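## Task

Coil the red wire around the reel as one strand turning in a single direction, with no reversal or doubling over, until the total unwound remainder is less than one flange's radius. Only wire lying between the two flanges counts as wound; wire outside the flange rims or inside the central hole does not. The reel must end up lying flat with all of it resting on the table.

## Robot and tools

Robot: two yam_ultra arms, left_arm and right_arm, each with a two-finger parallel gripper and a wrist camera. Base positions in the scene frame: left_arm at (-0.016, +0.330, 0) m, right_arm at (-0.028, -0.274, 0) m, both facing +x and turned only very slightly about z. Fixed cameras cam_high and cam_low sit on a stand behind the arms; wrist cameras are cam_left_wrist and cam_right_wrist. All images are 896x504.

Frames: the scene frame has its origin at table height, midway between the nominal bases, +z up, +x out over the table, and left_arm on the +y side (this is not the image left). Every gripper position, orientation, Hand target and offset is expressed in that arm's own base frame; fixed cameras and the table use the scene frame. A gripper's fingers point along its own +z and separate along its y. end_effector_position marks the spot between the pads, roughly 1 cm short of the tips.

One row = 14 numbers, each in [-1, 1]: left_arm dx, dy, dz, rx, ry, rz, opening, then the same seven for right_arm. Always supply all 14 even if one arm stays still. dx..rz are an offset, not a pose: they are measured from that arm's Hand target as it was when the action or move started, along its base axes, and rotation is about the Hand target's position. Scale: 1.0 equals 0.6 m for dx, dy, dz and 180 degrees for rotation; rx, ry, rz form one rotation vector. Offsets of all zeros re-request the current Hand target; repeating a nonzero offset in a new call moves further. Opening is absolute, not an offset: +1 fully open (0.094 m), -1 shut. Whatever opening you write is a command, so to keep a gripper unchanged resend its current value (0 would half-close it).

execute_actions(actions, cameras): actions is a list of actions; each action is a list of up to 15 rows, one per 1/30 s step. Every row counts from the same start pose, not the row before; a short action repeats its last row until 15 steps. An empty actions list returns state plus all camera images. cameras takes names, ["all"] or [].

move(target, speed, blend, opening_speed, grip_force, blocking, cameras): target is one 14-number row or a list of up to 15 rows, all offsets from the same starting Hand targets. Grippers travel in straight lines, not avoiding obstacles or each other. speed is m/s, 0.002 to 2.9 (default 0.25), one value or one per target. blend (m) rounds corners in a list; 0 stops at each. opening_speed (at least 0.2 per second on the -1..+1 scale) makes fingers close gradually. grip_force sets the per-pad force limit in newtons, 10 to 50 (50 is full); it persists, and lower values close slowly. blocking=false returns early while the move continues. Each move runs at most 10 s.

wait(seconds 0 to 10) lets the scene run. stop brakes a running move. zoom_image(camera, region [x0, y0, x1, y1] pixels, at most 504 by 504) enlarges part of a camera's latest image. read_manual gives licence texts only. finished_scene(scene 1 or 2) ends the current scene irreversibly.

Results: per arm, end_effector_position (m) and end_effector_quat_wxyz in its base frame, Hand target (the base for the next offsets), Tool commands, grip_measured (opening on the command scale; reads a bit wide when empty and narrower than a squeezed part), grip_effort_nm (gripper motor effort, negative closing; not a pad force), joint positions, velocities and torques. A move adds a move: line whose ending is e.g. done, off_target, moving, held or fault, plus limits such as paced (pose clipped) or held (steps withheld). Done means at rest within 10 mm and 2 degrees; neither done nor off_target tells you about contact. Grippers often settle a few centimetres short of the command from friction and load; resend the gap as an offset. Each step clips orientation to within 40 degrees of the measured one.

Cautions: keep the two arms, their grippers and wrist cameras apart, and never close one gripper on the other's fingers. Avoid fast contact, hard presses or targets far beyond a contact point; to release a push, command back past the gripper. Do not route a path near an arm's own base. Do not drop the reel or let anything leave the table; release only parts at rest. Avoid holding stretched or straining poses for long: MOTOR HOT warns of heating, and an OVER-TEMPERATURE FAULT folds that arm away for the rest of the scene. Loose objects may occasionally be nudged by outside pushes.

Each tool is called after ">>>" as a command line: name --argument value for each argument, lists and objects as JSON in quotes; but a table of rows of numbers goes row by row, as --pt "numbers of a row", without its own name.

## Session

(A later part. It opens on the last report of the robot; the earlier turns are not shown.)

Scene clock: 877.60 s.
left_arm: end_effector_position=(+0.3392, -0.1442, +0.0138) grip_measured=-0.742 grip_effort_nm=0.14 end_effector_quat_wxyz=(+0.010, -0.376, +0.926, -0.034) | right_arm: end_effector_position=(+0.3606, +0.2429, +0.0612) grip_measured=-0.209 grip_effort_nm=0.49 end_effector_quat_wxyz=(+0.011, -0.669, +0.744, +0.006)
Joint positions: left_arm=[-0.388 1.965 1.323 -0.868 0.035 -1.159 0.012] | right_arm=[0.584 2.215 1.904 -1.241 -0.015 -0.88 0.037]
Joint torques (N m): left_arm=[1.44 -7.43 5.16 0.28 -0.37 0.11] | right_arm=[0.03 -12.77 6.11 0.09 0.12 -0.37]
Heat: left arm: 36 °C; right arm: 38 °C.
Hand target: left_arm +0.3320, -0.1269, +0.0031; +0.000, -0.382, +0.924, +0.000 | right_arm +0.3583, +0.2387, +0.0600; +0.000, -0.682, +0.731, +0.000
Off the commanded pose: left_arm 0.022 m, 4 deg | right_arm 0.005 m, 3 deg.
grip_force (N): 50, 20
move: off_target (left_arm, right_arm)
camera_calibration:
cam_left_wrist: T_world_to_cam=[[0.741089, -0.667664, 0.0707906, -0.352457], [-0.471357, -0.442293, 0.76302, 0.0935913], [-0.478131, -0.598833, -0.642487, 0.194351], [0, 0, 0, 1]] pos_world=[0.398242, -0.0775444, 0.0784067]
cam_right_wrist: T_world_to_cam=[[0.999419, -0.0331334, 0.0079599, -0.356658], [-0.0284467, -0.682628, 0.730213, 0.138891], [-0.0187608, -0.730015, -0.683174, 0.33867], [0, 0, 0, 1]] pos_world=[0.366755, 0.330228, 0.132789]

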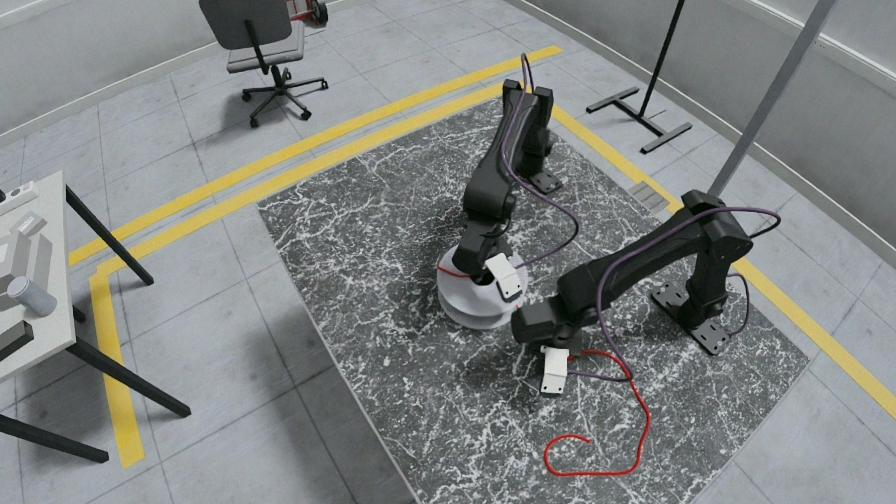

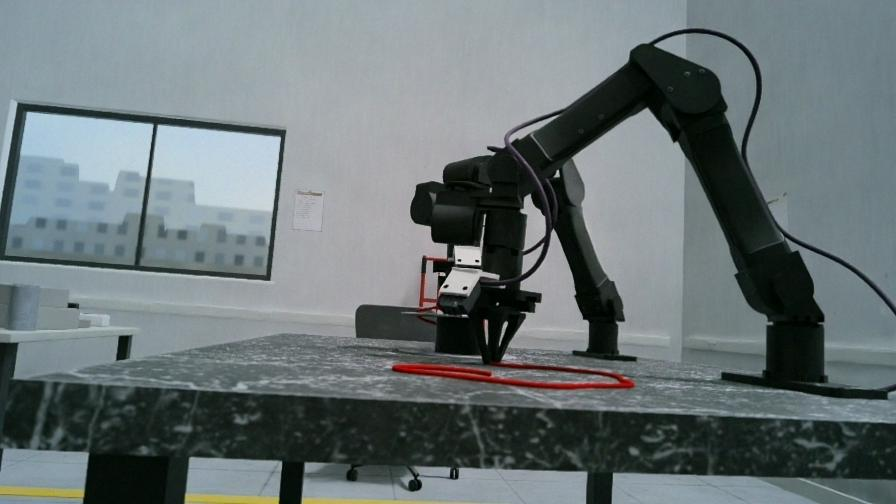

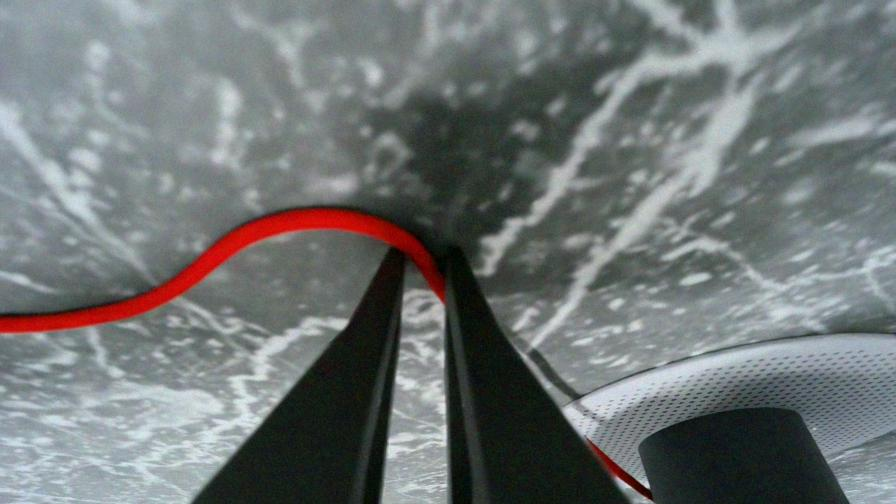

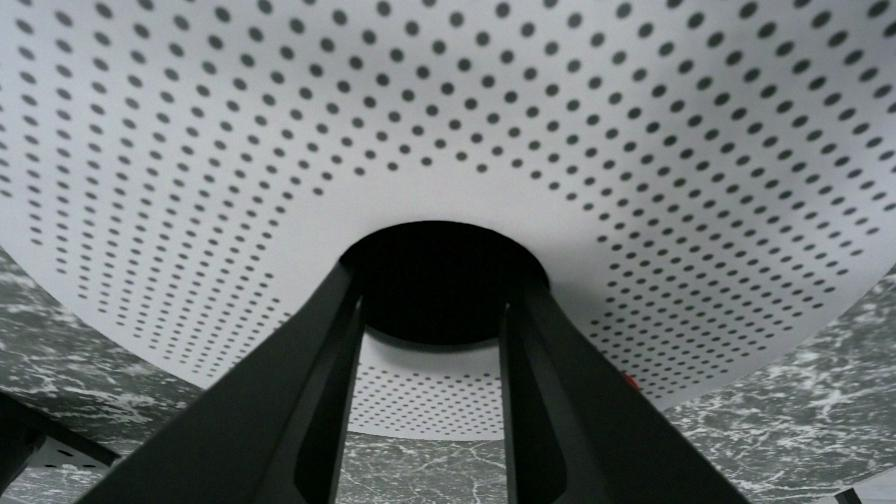

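>>> move --target '[0, 0, 0, 0, 0, 0, -0.74, 0, 0, 0, 0, 0, 0.3, -0.2]' --speed 0.25 --cameras '["all"]'

>>> zoom_image --camera "cam_low" --region '[400, 270, 580, 390]'

>>> zoom_image --camera "cam_high" --region '[410, 220, 590, 350]'

Scene clock: 886.43 s.
left_arm: end_effector_position=(+0.3392, -0.1442, +0.0138) grip_measured=-0.742 grip_effort_nm=0.13 end_effector_quat_wxyz=(+0.010, -0.376, +0.926, -0.034) | right_arm: end_effector_position=(+0.3597, +0.2442, +0.0616) grip_measured=-0.209 grip_effort_nm=0.49 end_effector_quat_wxyz=(-0.015, +0.933, -0.360, -0.004)
Joint positions: left_arm=[-0.388 1.965 1.323 -0.868 0.035 -1.159 0.012] | right_arm=[0.584 2.215 1.904 -1.241 -0.025 -1.82 0.037]
Joint torques (N m): left_arm=[1.44 -7.45 5.19 0.28 -0.37 0.11] | right_arm=[0.16 -12.56 6.15 0.1 0.28 -0.43]
Heat: left arm: 35 °C; right arm: 38 °C.
Hand target: left_arm +0.3320, -0.1269, +0.0031; +0.000, -0.382, +0.924, +0.000 | right_arm +0.3583, +0.2387, +0.0599; +0.000, +0.940, -0.342, +0.000
Off the commanded pose: left_arm 0.022 m, 4 deg | right_arm 0.006 m, 3 deg.
grip_force (N): 50, 20
move: off_target (left_arm, right_arm)
camera_calibration:
cam_left_wrist: T_world_to_cam=[[0.741089, -0.667664, 0.0707906, -0.352457], [-0.471357, -0.442293, 0.76302, 0.0935913], [-0.478131, -0.598833, -0.642487, 0.194351], [0, 0, 0, 1]] pos_world=[0.398242, -0.0775444, 0.0784067]
cam_right_wrist: T_world_to_cam=[[0.616054, 0.787221, 0.0275856, -0.419409], [0.521896, -0.434148, 0.734261, -0.119349], [0.590002, -0.437948, -0.678306, 0.0492511], [0, 0, 0, 1]] pos_world=[0.291608, 0.299922, 0.132611]

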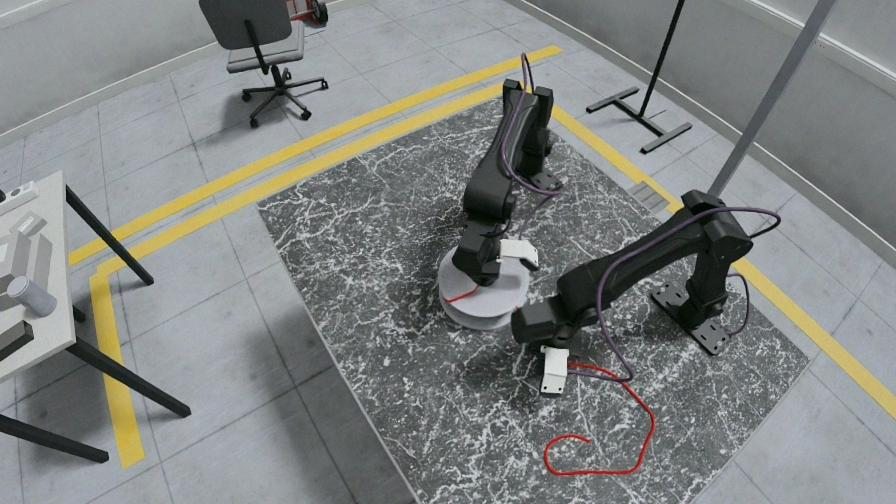

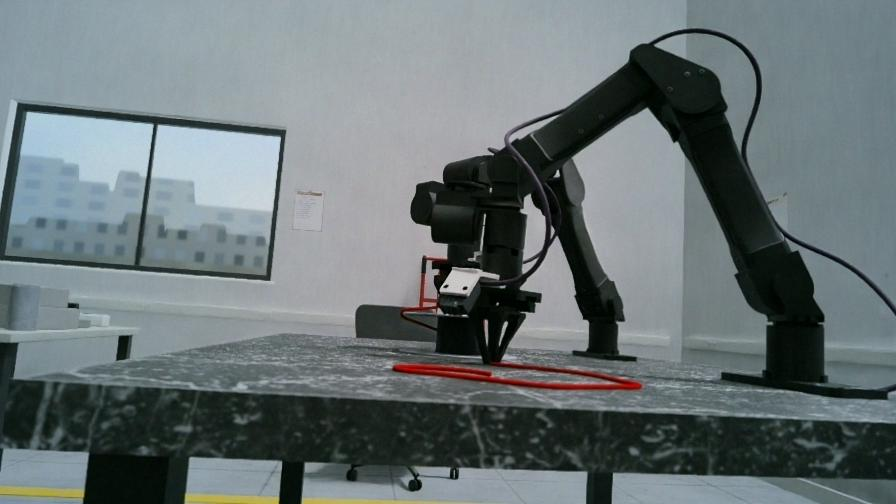

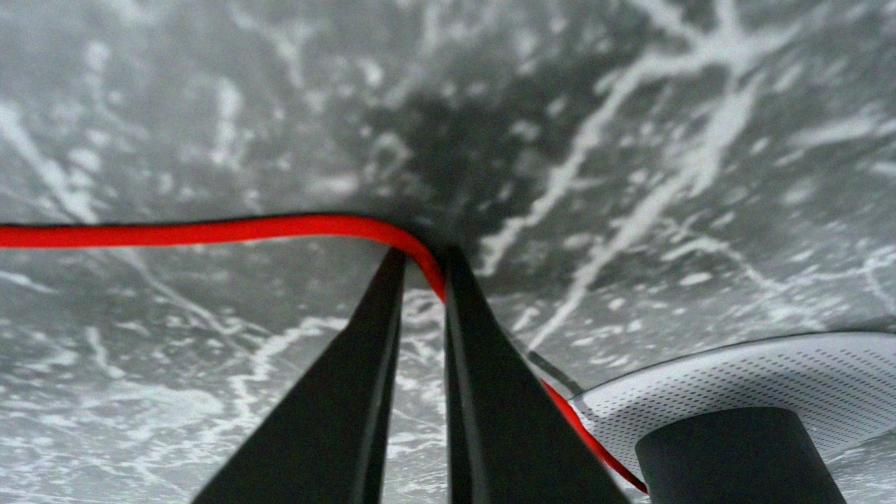

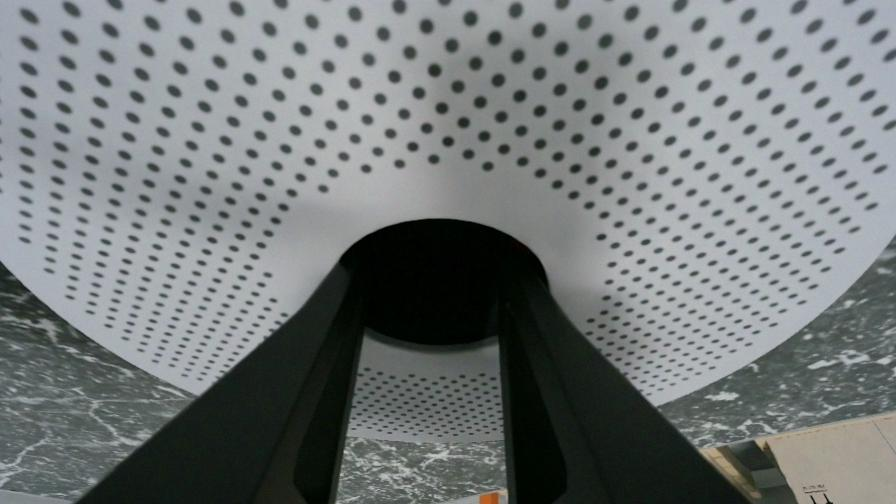

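Scaled by 2.800 from the camera's 896x504 image, which has a finer 1280x720 frame.

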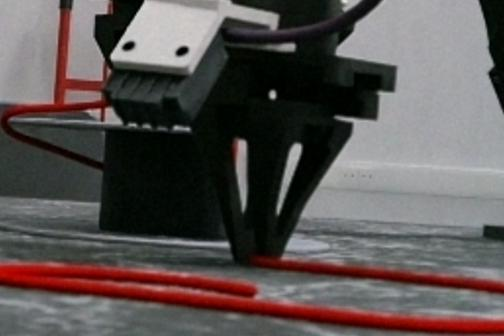

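Scaled by 2.800 from the camera's 896x504 image, which has a finer 1280x720 frame.

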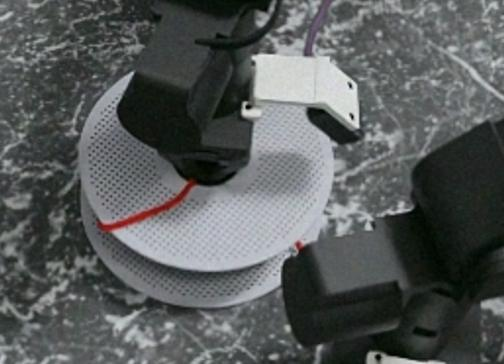

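>>> move --pt "0 0 0 0 0 0 -0.74 0 0 0 0 0 0 -0.9" --pt "0 0 0 0 0 0 -0.74 0 0 0.0667 0 0 0 -0.9" --pt "0 0 0 0 0 0 -0.74 0 0 0.0667 0 0 -0.5889 -0.9" --pt "0 0 0 0 0 0 -0.74 0 0 0.0667 0 0 0.8222 -0.9" --speed '[0.1, 0.15, 0.5, 0.5]' --grip_force '[50, 30]' --cameras '["all"]'

>>> zoom_image --camera "cam_high" --region '[410, 220, 590, 350]'

Scene clock: 915.57 s.
left_arm: end_effector_position=(+0.3392, -0.1441, +0.0138) grip_measured=-0.742 grip_effort_nm=0.13 end_effector_quat_wxyz=(+0.009, -0.376, +0.926, -0.035) | right_arm: end_effector_position=(+0.3551, +0.2382, +0.0940) grip_measured=-0.898 grip_effort_nm=-0.14 end_effector_quat_wxyz=(-0.006, +0.584, +0.812, -0.003)
Joint positions: left_arm=[-0.386 1.965 1.323 -0.868 0.037 -1.159 0.012] | right_arm=[0.585 2.215 2.033 -1.399 -0.009 1.831 0.005]
Joint torques (N m): left_arm=[1.37 -7.46 5.19 0.28 -0.39 0.1] | right_arm=[-0.17 -12.92 8.01 0.05 0.11 0.13]
Heat: left arm: 35 °C; right arm: 38 °C.
Hand target: left_arm +0.3320, -0.1269, +0.0031; +0.000, -0.382, +0.924, +0.000 | right_arm +0.3583, +0.2387, +0.0999; +0.000, +0.588, +0.809, +0.000
Off the commanded pose: left_arm 0.022 m, 4 deg | right_arm 0.007 m, 1 deg.
grip_force (N): 50, 30
move: off_target (left_arm)
camera_calibration:
cam_left_wrist: T_world_to_cam=[[0.741822, -0.666744, 0.0717781, -0.352613], [-0.470222, -0.440864, 0.764545, 0.0935309], [-0.478112, -0.600909, -0.640561, 0.194066], [0, 0, 0, 1]] pos_world=[0.398342, -0.0772522, 0.0781123]
cam_right_wrist: T_world_to_cam=[[-0.921892, -0.387227, 0.0130183, 0.41448], [-0.246832, 0.612883, 0.750632, -0.121413], [-0.298644, 0.688789, -0.660592, 0.116837], [0, 0, 0, 1]] pos_world=[0.38703, 0.154434, 0.162922]

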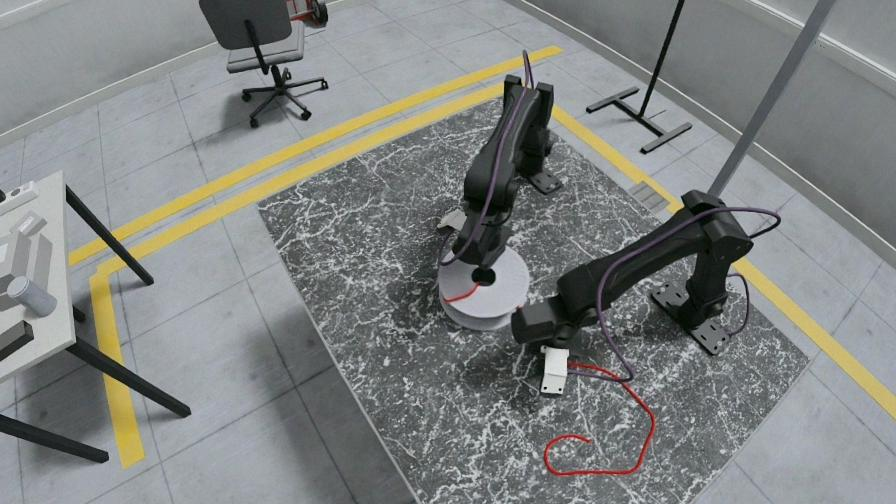

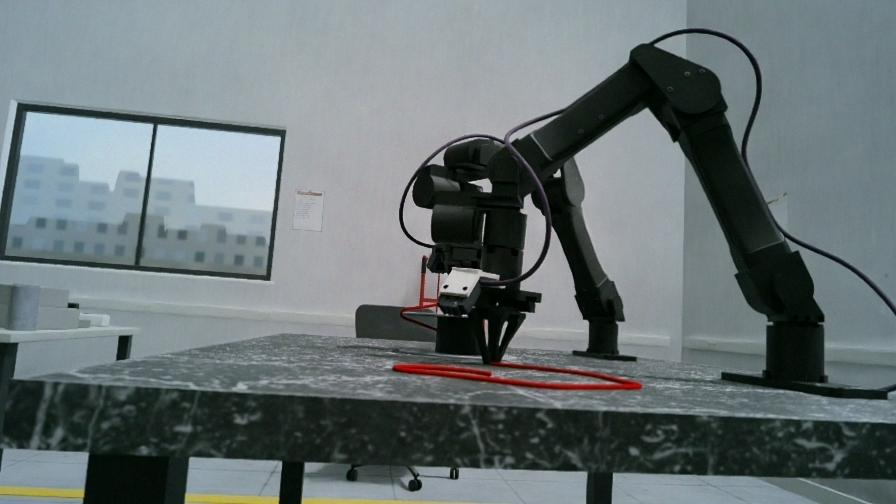

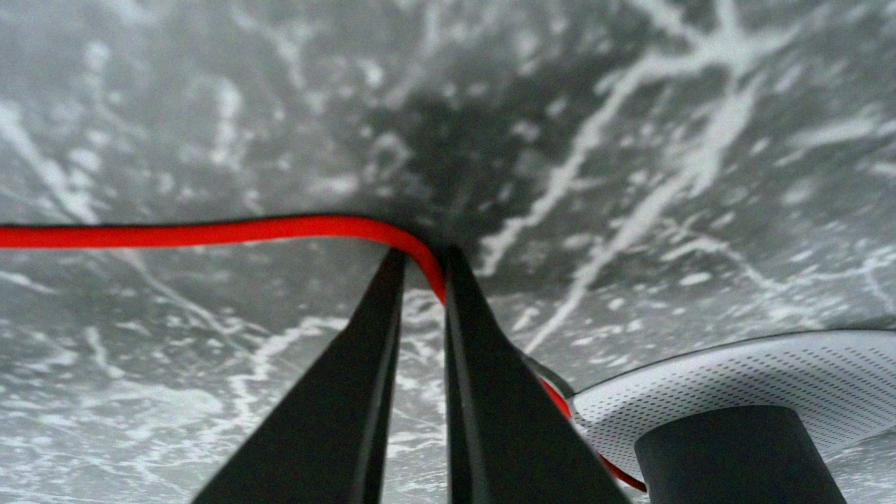

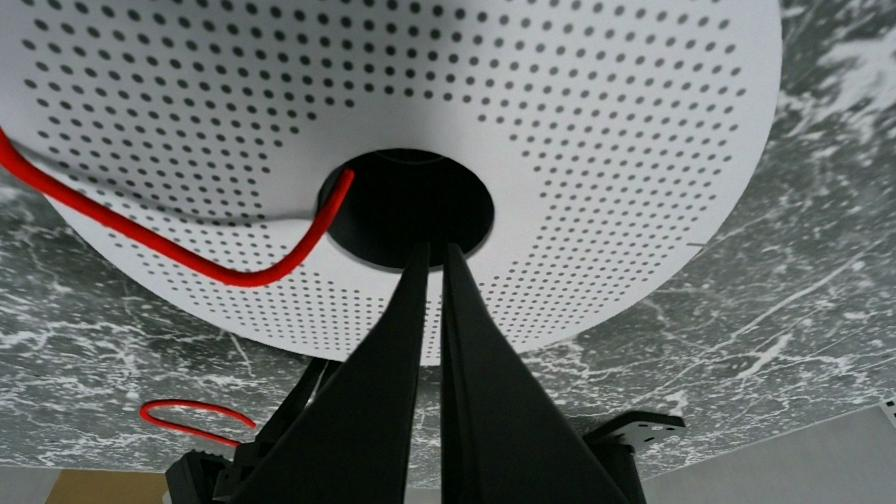

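Scaled by 2.800 from the camera's 896x504 image, which has a finer 1280x720 frame.

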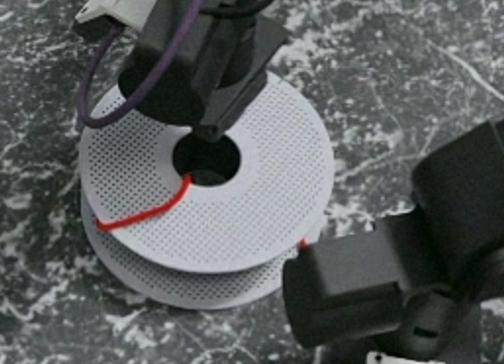

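>>> move --target '[0, 0, 0, 0, 0, 0, -0.74, 0.0012, -0.0003, -0.065, 0, 0, 0, -0.9]' --speed 0.06 --cameras '["cam_right_wrist"]'

Scene clock: 928.13 s.
left_arm: end_effector_position=(+0.3392, -0.1441, +0.0138) grip_measured=-0.742 grip_effort_nm=0.13 end_effector_quat_wxyz=(+0.009, -0.376, +0.926, -0.035) | right_arm: end_effector_position=(+0.3597, +0.2413, +0.0672) grip_measured=-0.898 grip_effort_nm=-0.14 end_effector_quat_wxyz=(-0.002, +0.584, +0.812, +0.007)
Joint positions: left_arm=[-0.386 1.965 1.323 -0.868 0.037 -1.159 0.012] | right_arm=[0.585 2.215 1.926 -1.271 -0.009 1.831 0.005]
Joint torques (N m): left_arm=[1.37 -7.45 5.18 0.28 -0.39 0.11] | right_arm=[-0.17 -12.68 4.83 0.36 0.13 0.13]
Heat: left arm: 35 °C; right arm: 38 °C.
Hand target: left_arm +0.3320, -0.1269, +0.0031; +0.000, -0.382, +0.924, +0.000 | right_arm +0.3590, +0.2386, +0.0610; +0.000, +0.588, +0.809, +0.000
Off the commanded pose: left_arm 0.022 m, 4 deg | right_arm 0.007 m, 1 deg.
grip_force (N): 50, 30
move: off_target (left_arm)
camera_calibration:
cam_right_wrist: T_world_to_cam=[[-0.922075, -0.38692, -0.00839924, 0.42176], [-0.260276, 0.603915, 0.753355, -0.0951924], [-0.286415, 0.696836, -0.657561, 0.0917819], [0, 0, 0, 1]] pos_world=[0.390406, 0.156718, 0.135608]
Images, in order (width x height): cam_right_wrist 896x504.

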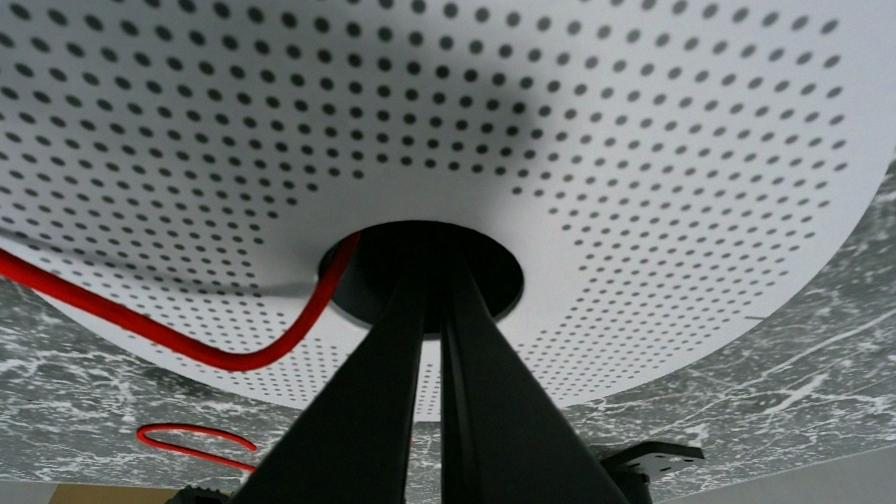

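>>> move --pt "0 0 0 0 0 0 -0.74 0 0 -0.015 0 0 0 -0.9" --pt "0 0 0 0 0 0 -0.74 0 0 -0.015 0 0 0 -0.15" --speed 0.06 --grip_force '[50, 20]' --cameras '["cam_right_wrist"]'

Scene clock: 933.23 s.
left_arm: end_effector_position=(+0.3392, -0.1441, +0.0138) grip_measured=-0.742 grip_effort_nm=0.13 end_effector_quat_wxyz=(+0.009, -0.376, +0.926, -0.035) | right_arm: end_effector_position=(+0.3606, +0.2435, +0.0598) grip_measured=-0.176 grip_effort_nm=1.25 end_effector_quat_wxyz=(-0.003, +0.584, +0.812, +0.013)
Joint positions: left_arm=[-0.386 1.965 1.323 -0.868 0.037 -1.159 0.012] | right_arm=[0.586 2.215 1.897 -1.232 -0.015 1.833 0.039]
Joint torques (N m): left_arm=[1.33 -7.45 5.2 0.29 -0.39 0.1] | right_arm=[-0.08 -12.41 4.75 0.32 0.11 0.09]
Heat: left arm: 35 °C; right arm: 38 °C.
Hand target: left_arm +0.3320, -0.1269, +0.0031; +0.000, -0.382, +0.924, +0.000 | right_arm +0.3591, +0.2386, +0.0520; +0.000, +0.588, +0.809, +0.001
Off the commanded pose: left_arm 0.022 m, 4 deg | right_arm 0.009 m, 2 deg.
grip_force (N): 50, 20
move: off_target (left_arm)
camera_calibration:
cam_right_wrist: T_world_to_cam=[[-0.922124, -0.386533, -0.0167232, 0.423742], [-0.263743, 0.596391, 0.758128, -0.0879229], [-0.283068, 0.703498, -0.651891, 0.0824755], [0, 0, 0, 1]] pos_world=[0.3909, 0.158205, 0.127508]
Images, in order (width x height): cam_right_wrist 896x504.

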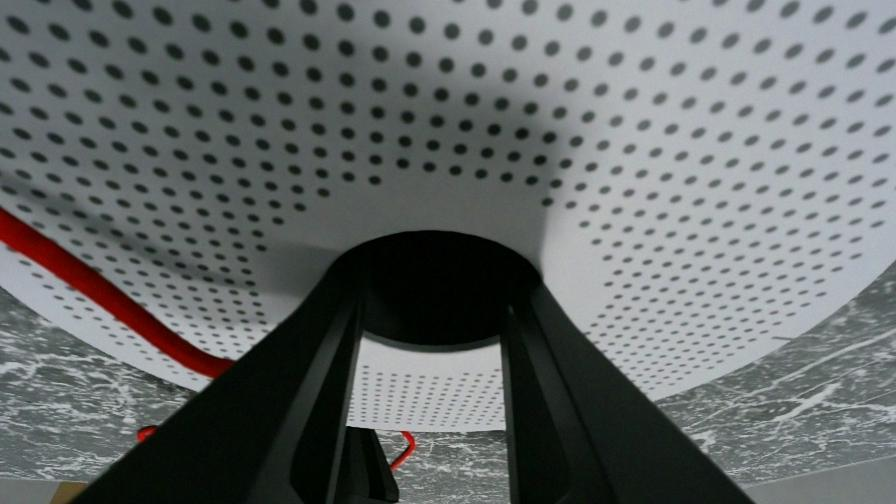

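>>> move --target '[0, 0, 0, 0, 0, 0, -0.74, 0, 0, 0, 0, 0, 0.5889, -0.15]' --speed 0.3 --cameras '["all"]'

>>> zoom_image --camera "cam_high" --region '[410, 220, 590, 350]'

>>> zoom_image --camera "cam_low" --region '[400, 270, 580, 390]'

Scene clock: 944.97 s.
left_arm: end_effector_position=(+0.3392, -0.1441, +0.0138) grip_measured=-0.742 grip_effort_nm=0.13 end_effector_quat_wxyz=(+0.009, -0.376, +0.926, -0.035) | right_arm: end_effector_position=(+0.3557, +0.2358, +0.0598) grip_measured=-0.172 grip_effort_nm=1.17 end_effector_quat_wxyz=(-0.003, -0.280, +0.960, -0.010)
Joint positions: left_arm=[-0.386 1.965 1.323 -0.868 0.037 -1.159 0.012] | right_arm=[0.59 2.215 1.897 -1.265 0.017 0.023 0.039]
Joint torques (N m): left_arm=[1.35 -7.49 5.2 0.28 -0.4 0.1] | right_arm=[-0.72 -12.14 4.82 0.64 -0.17 -0.37]
Heat: left arm: 35 °C; right arm: 38 °C.
Hand target: left_arm +0.3320, -0.1269, +0.0031; +0.000, -0.382, +0.924, +0.000 | right_arm +0.3591, +0.2386, +0.0520; +0.000, -0.292, +0.956, +0.001
Off the commanded pose: left_arm 0.022 m, 4 deg | right_arm 0.009 m, 2 deg.
grip_force (N): 50, 20
move: off_target (left_arm)
camera_calibration:
cam_left_wrist: T_world_to_cam=[[0.741587, -0.667008, 0.0717611, -0.352537], [-0.470379, -0.440719, 0.764533, 0.0936058], [-0.478323, -0.600722, -0.640578, 0.194166], [0, 0, 0, 1]] pos_world=[0.398341, -0.0772512, 0.0781123]
cam_right_wrist: T_world_to_cam=[[0.597317, -0.801817, 0.0173371, -0.0282585], [-0.534075, -0.381549, 0.754443, 0.24236], [-0.598311, -0.459901, -0.656136, 0.473205], [0, 0, 0, 1]] pos_world=[0.429442, 0.287442, 0.12813]

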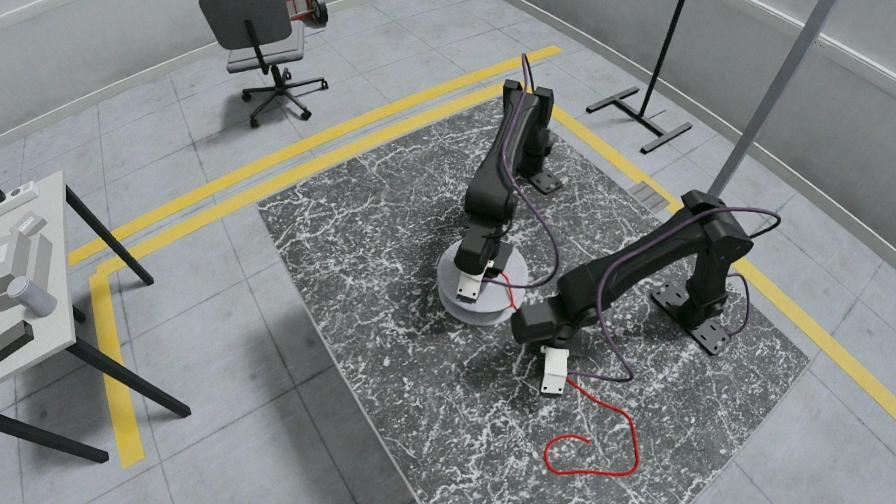

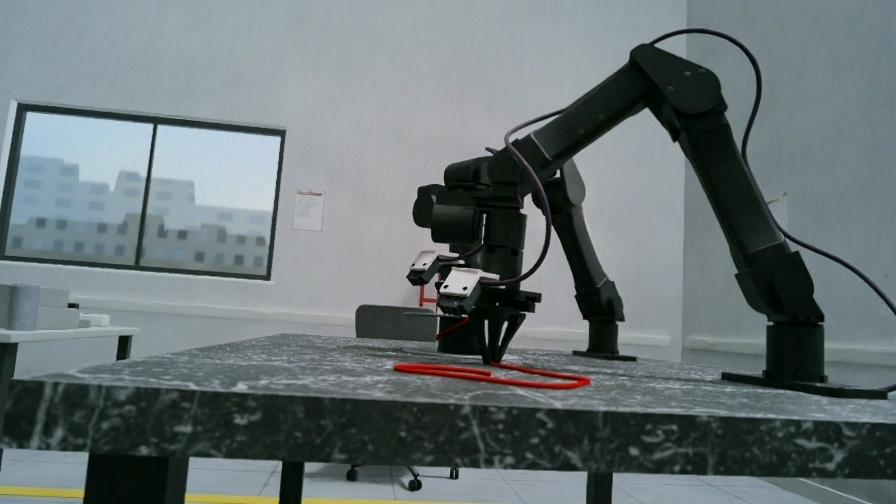

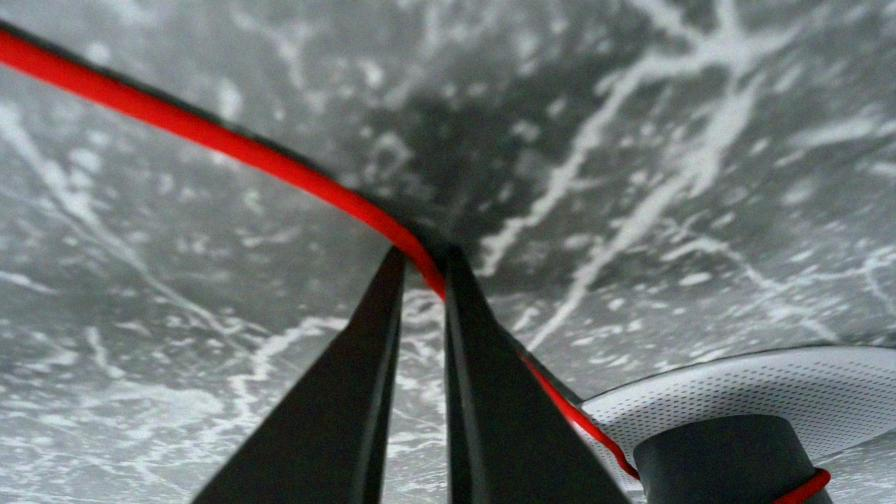

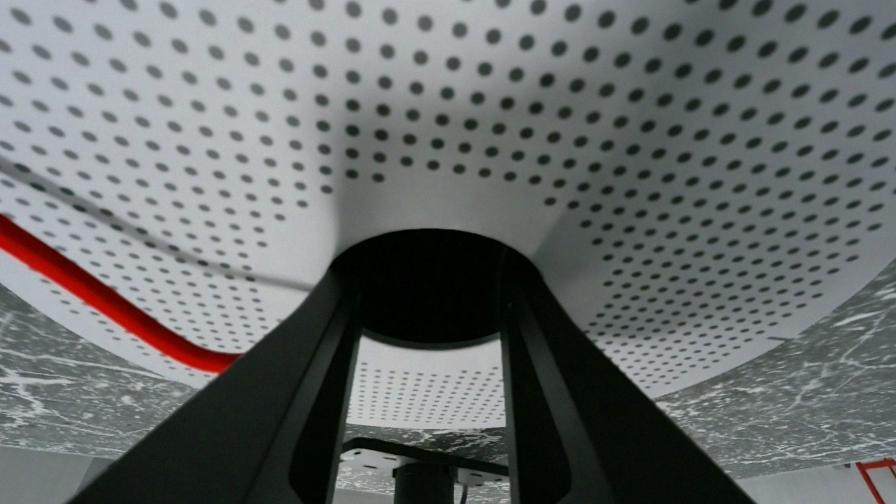

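Scaled by 2.800 from the camera's 896x504 image, which has a finer 1280x720 frame.

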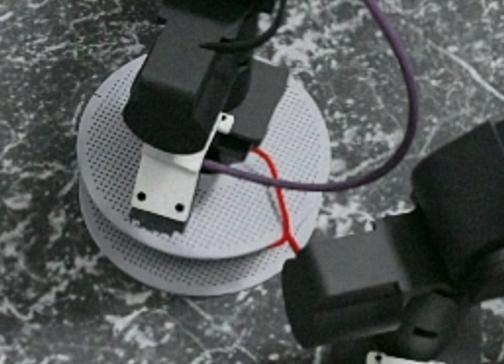

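Scaled by 2.800 from the camera's 896x504 image, which has a finer 1280x720 frame.

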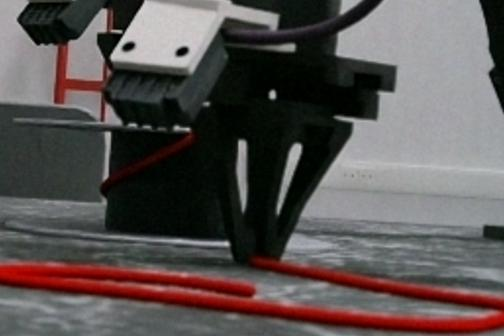

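>>> move --target '[0, 0, 0, 0, 0, 0, -0.74, 0, 0, 0, 0, 0, 0.5889, -0.15]' --speed 0.3 --cameras '["all"]'

>>> zoom_image --camera "cam_high" --region '[410, 220, 590, 350]'

>>> zoom_image --camera "cam_low" --region '[400, 270, 580, 390]'

Scene clock: 955.13 s.
left_arm: end_effector_position=(+0.3392, -0.1441, +0.0138) grip_measured=-0.742 grip_effort_nm=0.13 end_effector_quat_wxyz=(+0.009, -0.376, +0.926, -0.035) | right_arm: end_effector_position=(+0.3664, +0.2455, +0.0600) grip_measured=-0.170 grip_effort_nm=1.05 end_effector_quat_wxyz=(-0.017, +0.934, -0.356, +0.015)
Joint positions: left_arm=[-0.386 1.965 1.323 -0.868 0.037 -1.159 0.012] | right_arm=[0.59 2.215 1.897 -1.208 0.005 -1.823 0.039]
Joint torques (N m): left_arm=[1.28 -7.45 5.18 0.28 -0.4 0.1] | right_arm=[-0.61 -12.16 5.11 0.1 -0.06 -0.42]
Heat: left arm: 35 °C; right arm: 37 °C.
Hand target: left_arm +0.3320, -0.1269, +0.0031; +0.000, -0.382, +0.924, +0.000 | right_arm +0.3591, +0.2386, +0.0520; +0.001, +0.940, -0.342, +0.000
Off the commanded pose: left_arm 0.022 m, 4 deg | right_arm 0.013 m, 3 deg.
grip_force (N): 50, 20
move: off_target (left_arm, right_arm)
camera_calibration:
cam_left_wrist: T_world_to_cam=[[0.741587, -0.667008, 0.0717611, -0.352537], [-0.470379, -0.440719, 0.764533, 0.0936058], [-0.478323, -0.600722, -0.640578, 0.194166], [0, 0, 0, 1]] pos_world=[0.398341, -0.0772512, 0.0781123]
cam_right_wrist: T_world_to_cam=[[0.608592, 0.792336, 0.0426562, -0.423911], [0.4968, -0.422406, 0.758132, -0.116325], [0.618713, -0.440201, -0.650705, 0.0331689], [0, 0, 0, 1]] pos_world=[0.295257, 0.301345, 0.127855]

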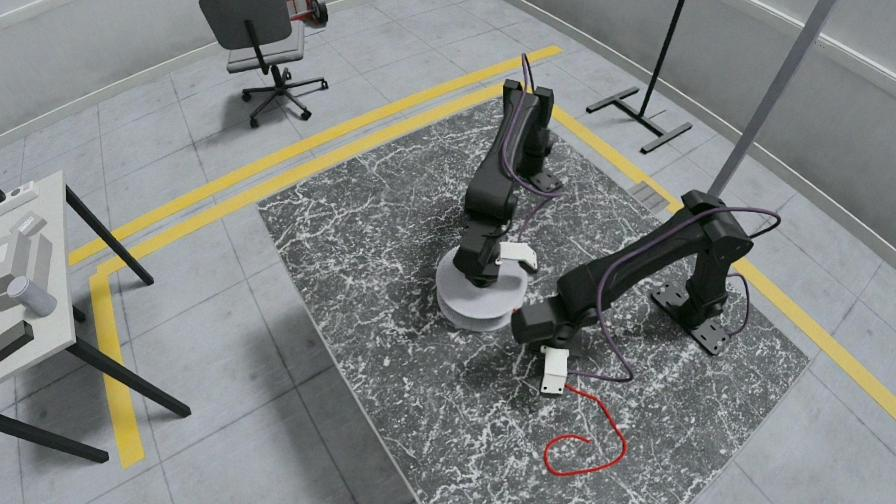

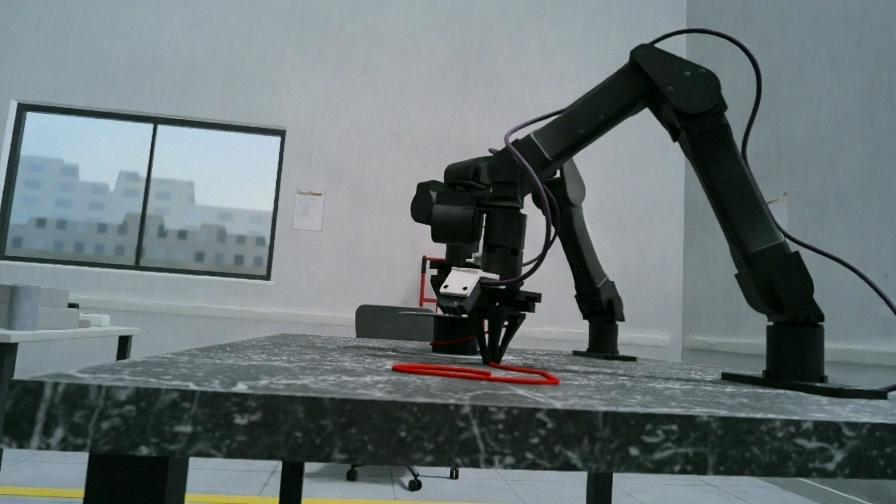

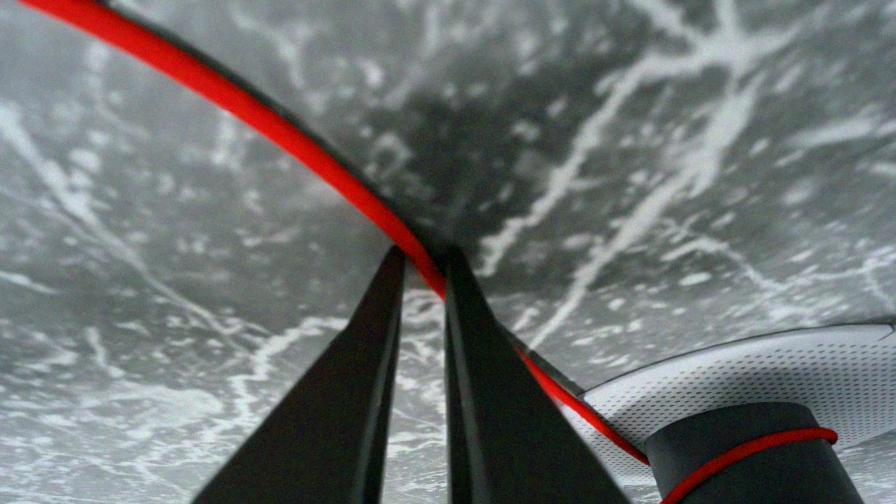

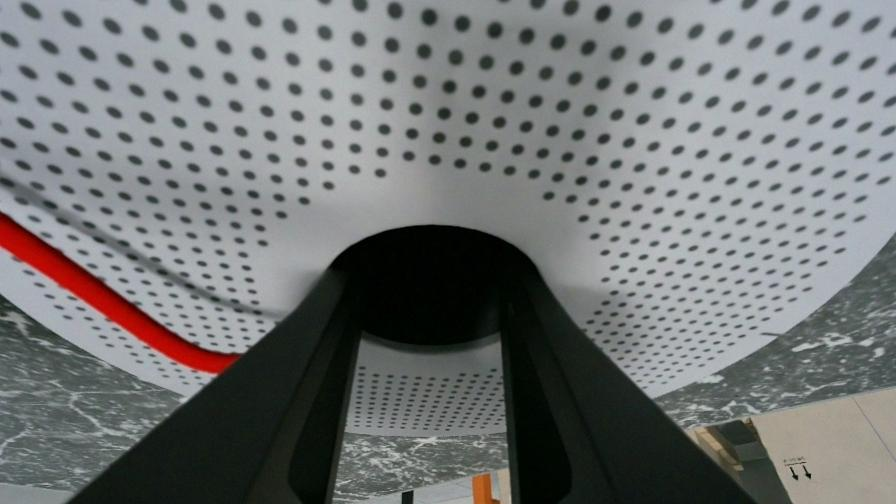

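Scaled by 2.800 from the camera's 896x504 image, which has a finer 1280x720 frame.

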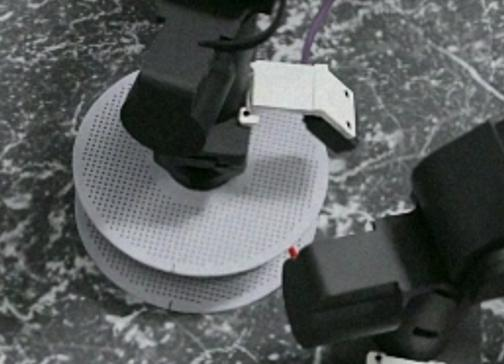

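Scaled by 2.800 from the camera's 896x504 image, which has a finer 1280x720 frame.

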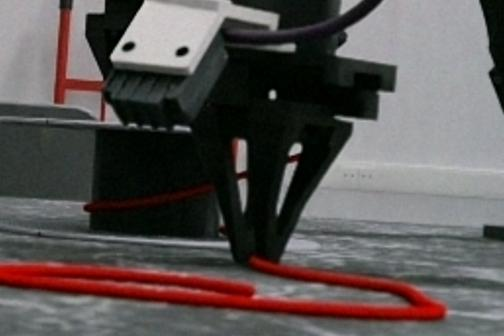

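>>> move --pt "0 0 0 0 0 0 -0.74 0 0 0 0 0 0 -0.9" --pt "0 0 0 0 0 0 -0.74 0.015 0.015 0.0833 0 0 0 -0.9" --pt "0 0 0 0 0 0 -0.74 0.015 0.015 0.0833 0 0 -0.5889 -0.9" --pt "0 0 0 0 0 0 -0.74 0.015 0.015 0.0833 0 0 0.8222 -0.9" --speed '[0.1, 0.15, 0.7, 0.7]' --blend '[0, 0, 0.02, 0]' --grip_force '[50, 30]' --cameras '["cam_right_wrist", "cam_high", "cam_left_wrist"]'

Scene clock: 977.87 s.
left_arm: end_effector_position=(+0.3392, -0.1441, +0.0138) grip_measured=-0.742 grip_effort_nm=0.13 end_effector_quat_wxyz=(+0.009, -0.376, +0.926, -0.035) | right_arm: end_effector_position=(+0.3682, +0.2498, +0.1040) grip_measured=-0.898 grip_effort_nm=-0.14 end_effector_quat_wxyz=(+0.000, +0.583, +0.812, +0.012)
Joint positions: left_arm=[-0.386 1.965 1.323 -0.868 0.037 -1.159 0.012] | right_arm=[0.59 2.269 2.162 -1.442 -0.009 1.836 0.005]
Joint torques (N m): left_arm=[1.35 -7.46 5.18 0.28 -0.41 0.09] | right_arm=[0.03 -11.74 7.71 0 0.11 0.16]
Heat: left arm: 35 °C; right arm: 37 °C.
Hand target: left_arm +0.3320, -0.1269, +0.0031; +0.000, -0.382, +0.924, +0.000 | right_arm +0.3681, +0.2476, +0.1020; +0.000, +0.588, +0.809, +0.001
Off the commanded pose: left_arm 0.022 m, 4 deg | right_arm 0.003 m, 1 deg.
grip_force (N): 50, 30
move: off_target (left_arm)
camera_calibration:
cam_left_wrist: T_world_to_cam=[[0.741587, -0.667008, 0.0717611, -0.352537], [-0.470379, -0.440719, 0.764533, 0.0936058], [-0.478323, -0.600722, -0.640578, 0.194166], [0, 0, 0, 1]] pos_world=[0.398341, -0.0772512, 0.0781123]
cam_right_wrist: T_world_to_cam=[[-0.921525, -0.387882, -0.0184356, 0.434324], [-0.267347, 0.599296, 0.754566, -0.122171], [-0.281634, 0.70028, -0.655965, 0.109775], [0, 0, 0, 1]] pos_world=[0.398494, 0.16481, 0.172202]
Images, in order (width x height): cam_high 896x504, cam_left_wrist 896x504, cam_right_wrist 896x504.

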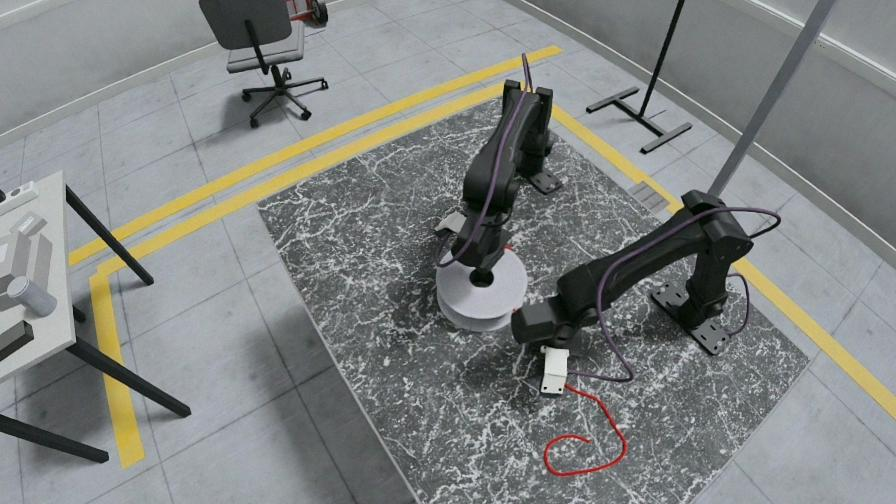

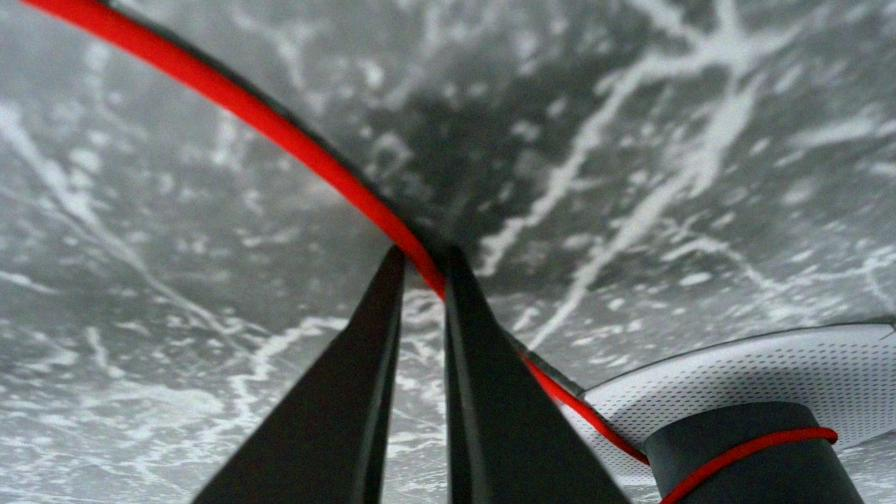

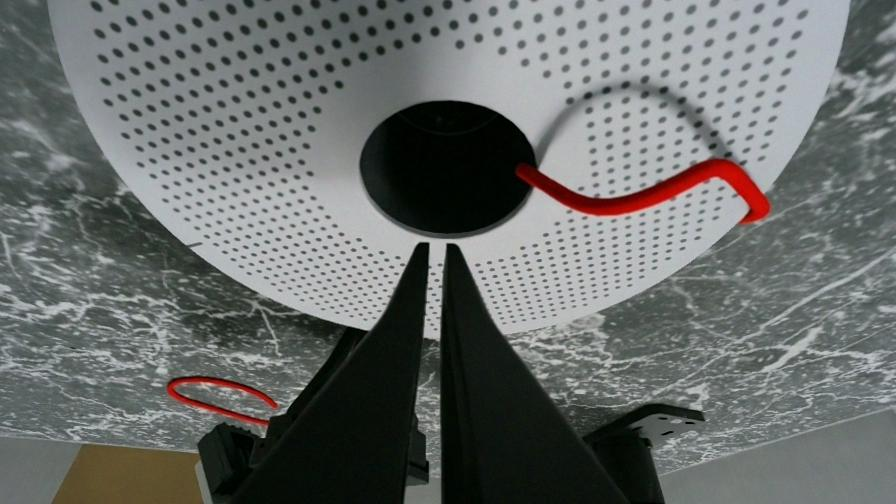

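>>> move --pt "0 0 0 0 0 0 -0.74 0.0082 -0.0118 0 0 0 0 -0.9" --pt "0 0 0 0 0 0 -0.74 0.0082 -0.0118 -0.08 0 0 0 -0.9" --speed 0.08 --cameras '["cam_right_wrist"]'

Scene clock: 992.50 s.
left_arm: end_effector_position=(+0.3392, -0.1441, +0.0138) grip_measured=-0.742 grip_effort_nm=0.13 end_effector_quat_wxyz=(+0.009, -0.376, +0.926, -0.035) | right_arm: end_effector_position=(+0.3732, +0.2441, +0.0628) grip_measured=-0.898 grip_effort_nm=-0.14 end_effector_quat_wxyz=(-0.001, +0.590, +0.807, +0.010)
Joint positions: left_arm=[-0.386 1.965 1.323 -0.868 0.037 -1.159 0.012] | right_arm=[0.573 2.269 1.999 -1.283 -0.009 1.835 0.005]
Joint torques (N m): left_arm=[1.33 -7.45 5.18 0.29 -0.4 0.11] | right_arm=[-0.29 -12.52 4.86 0.37 0.13 -0.07]
Heat: left arm: 34 °C; right arm: 38 °C.
Hand target: left_arm +0.3320, -0.1269, +0.0031; +0.000, -0.382, +0.924, +0.000 | right_arm +0.3730, +0.2405, +0.0540; +0.000, +0.588, +0.809, +0.001
Off the commanded pose: left_arm 0.022 m, 4 deg | right_arm 0.009 m, 1 deg.
grip_force (N): 50, 30
move: off_target (left_arm)
camera_calibration:
cam_right_wrist: T_world_to_cam=[[-0.927806, -0.372802, -0.0139671, 0.434307], [-0.254619, 0.605428, 0.754073, -0.0925879], [-0.272664, 0.703189, -0.656643, 0.0840957], [0, 0, 0, 1]] pos_world=[0.402308, 0.158831, 0.131105]
Images, in order (width x height): cam_right_wrist 896x504.

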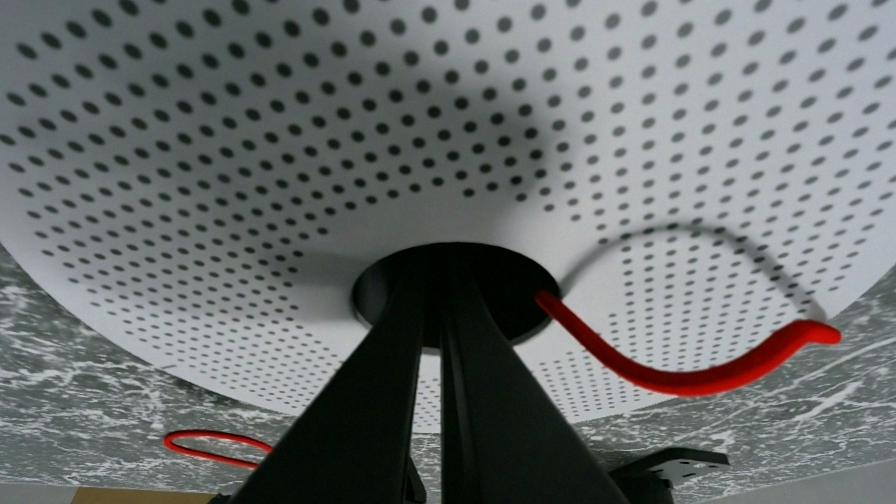

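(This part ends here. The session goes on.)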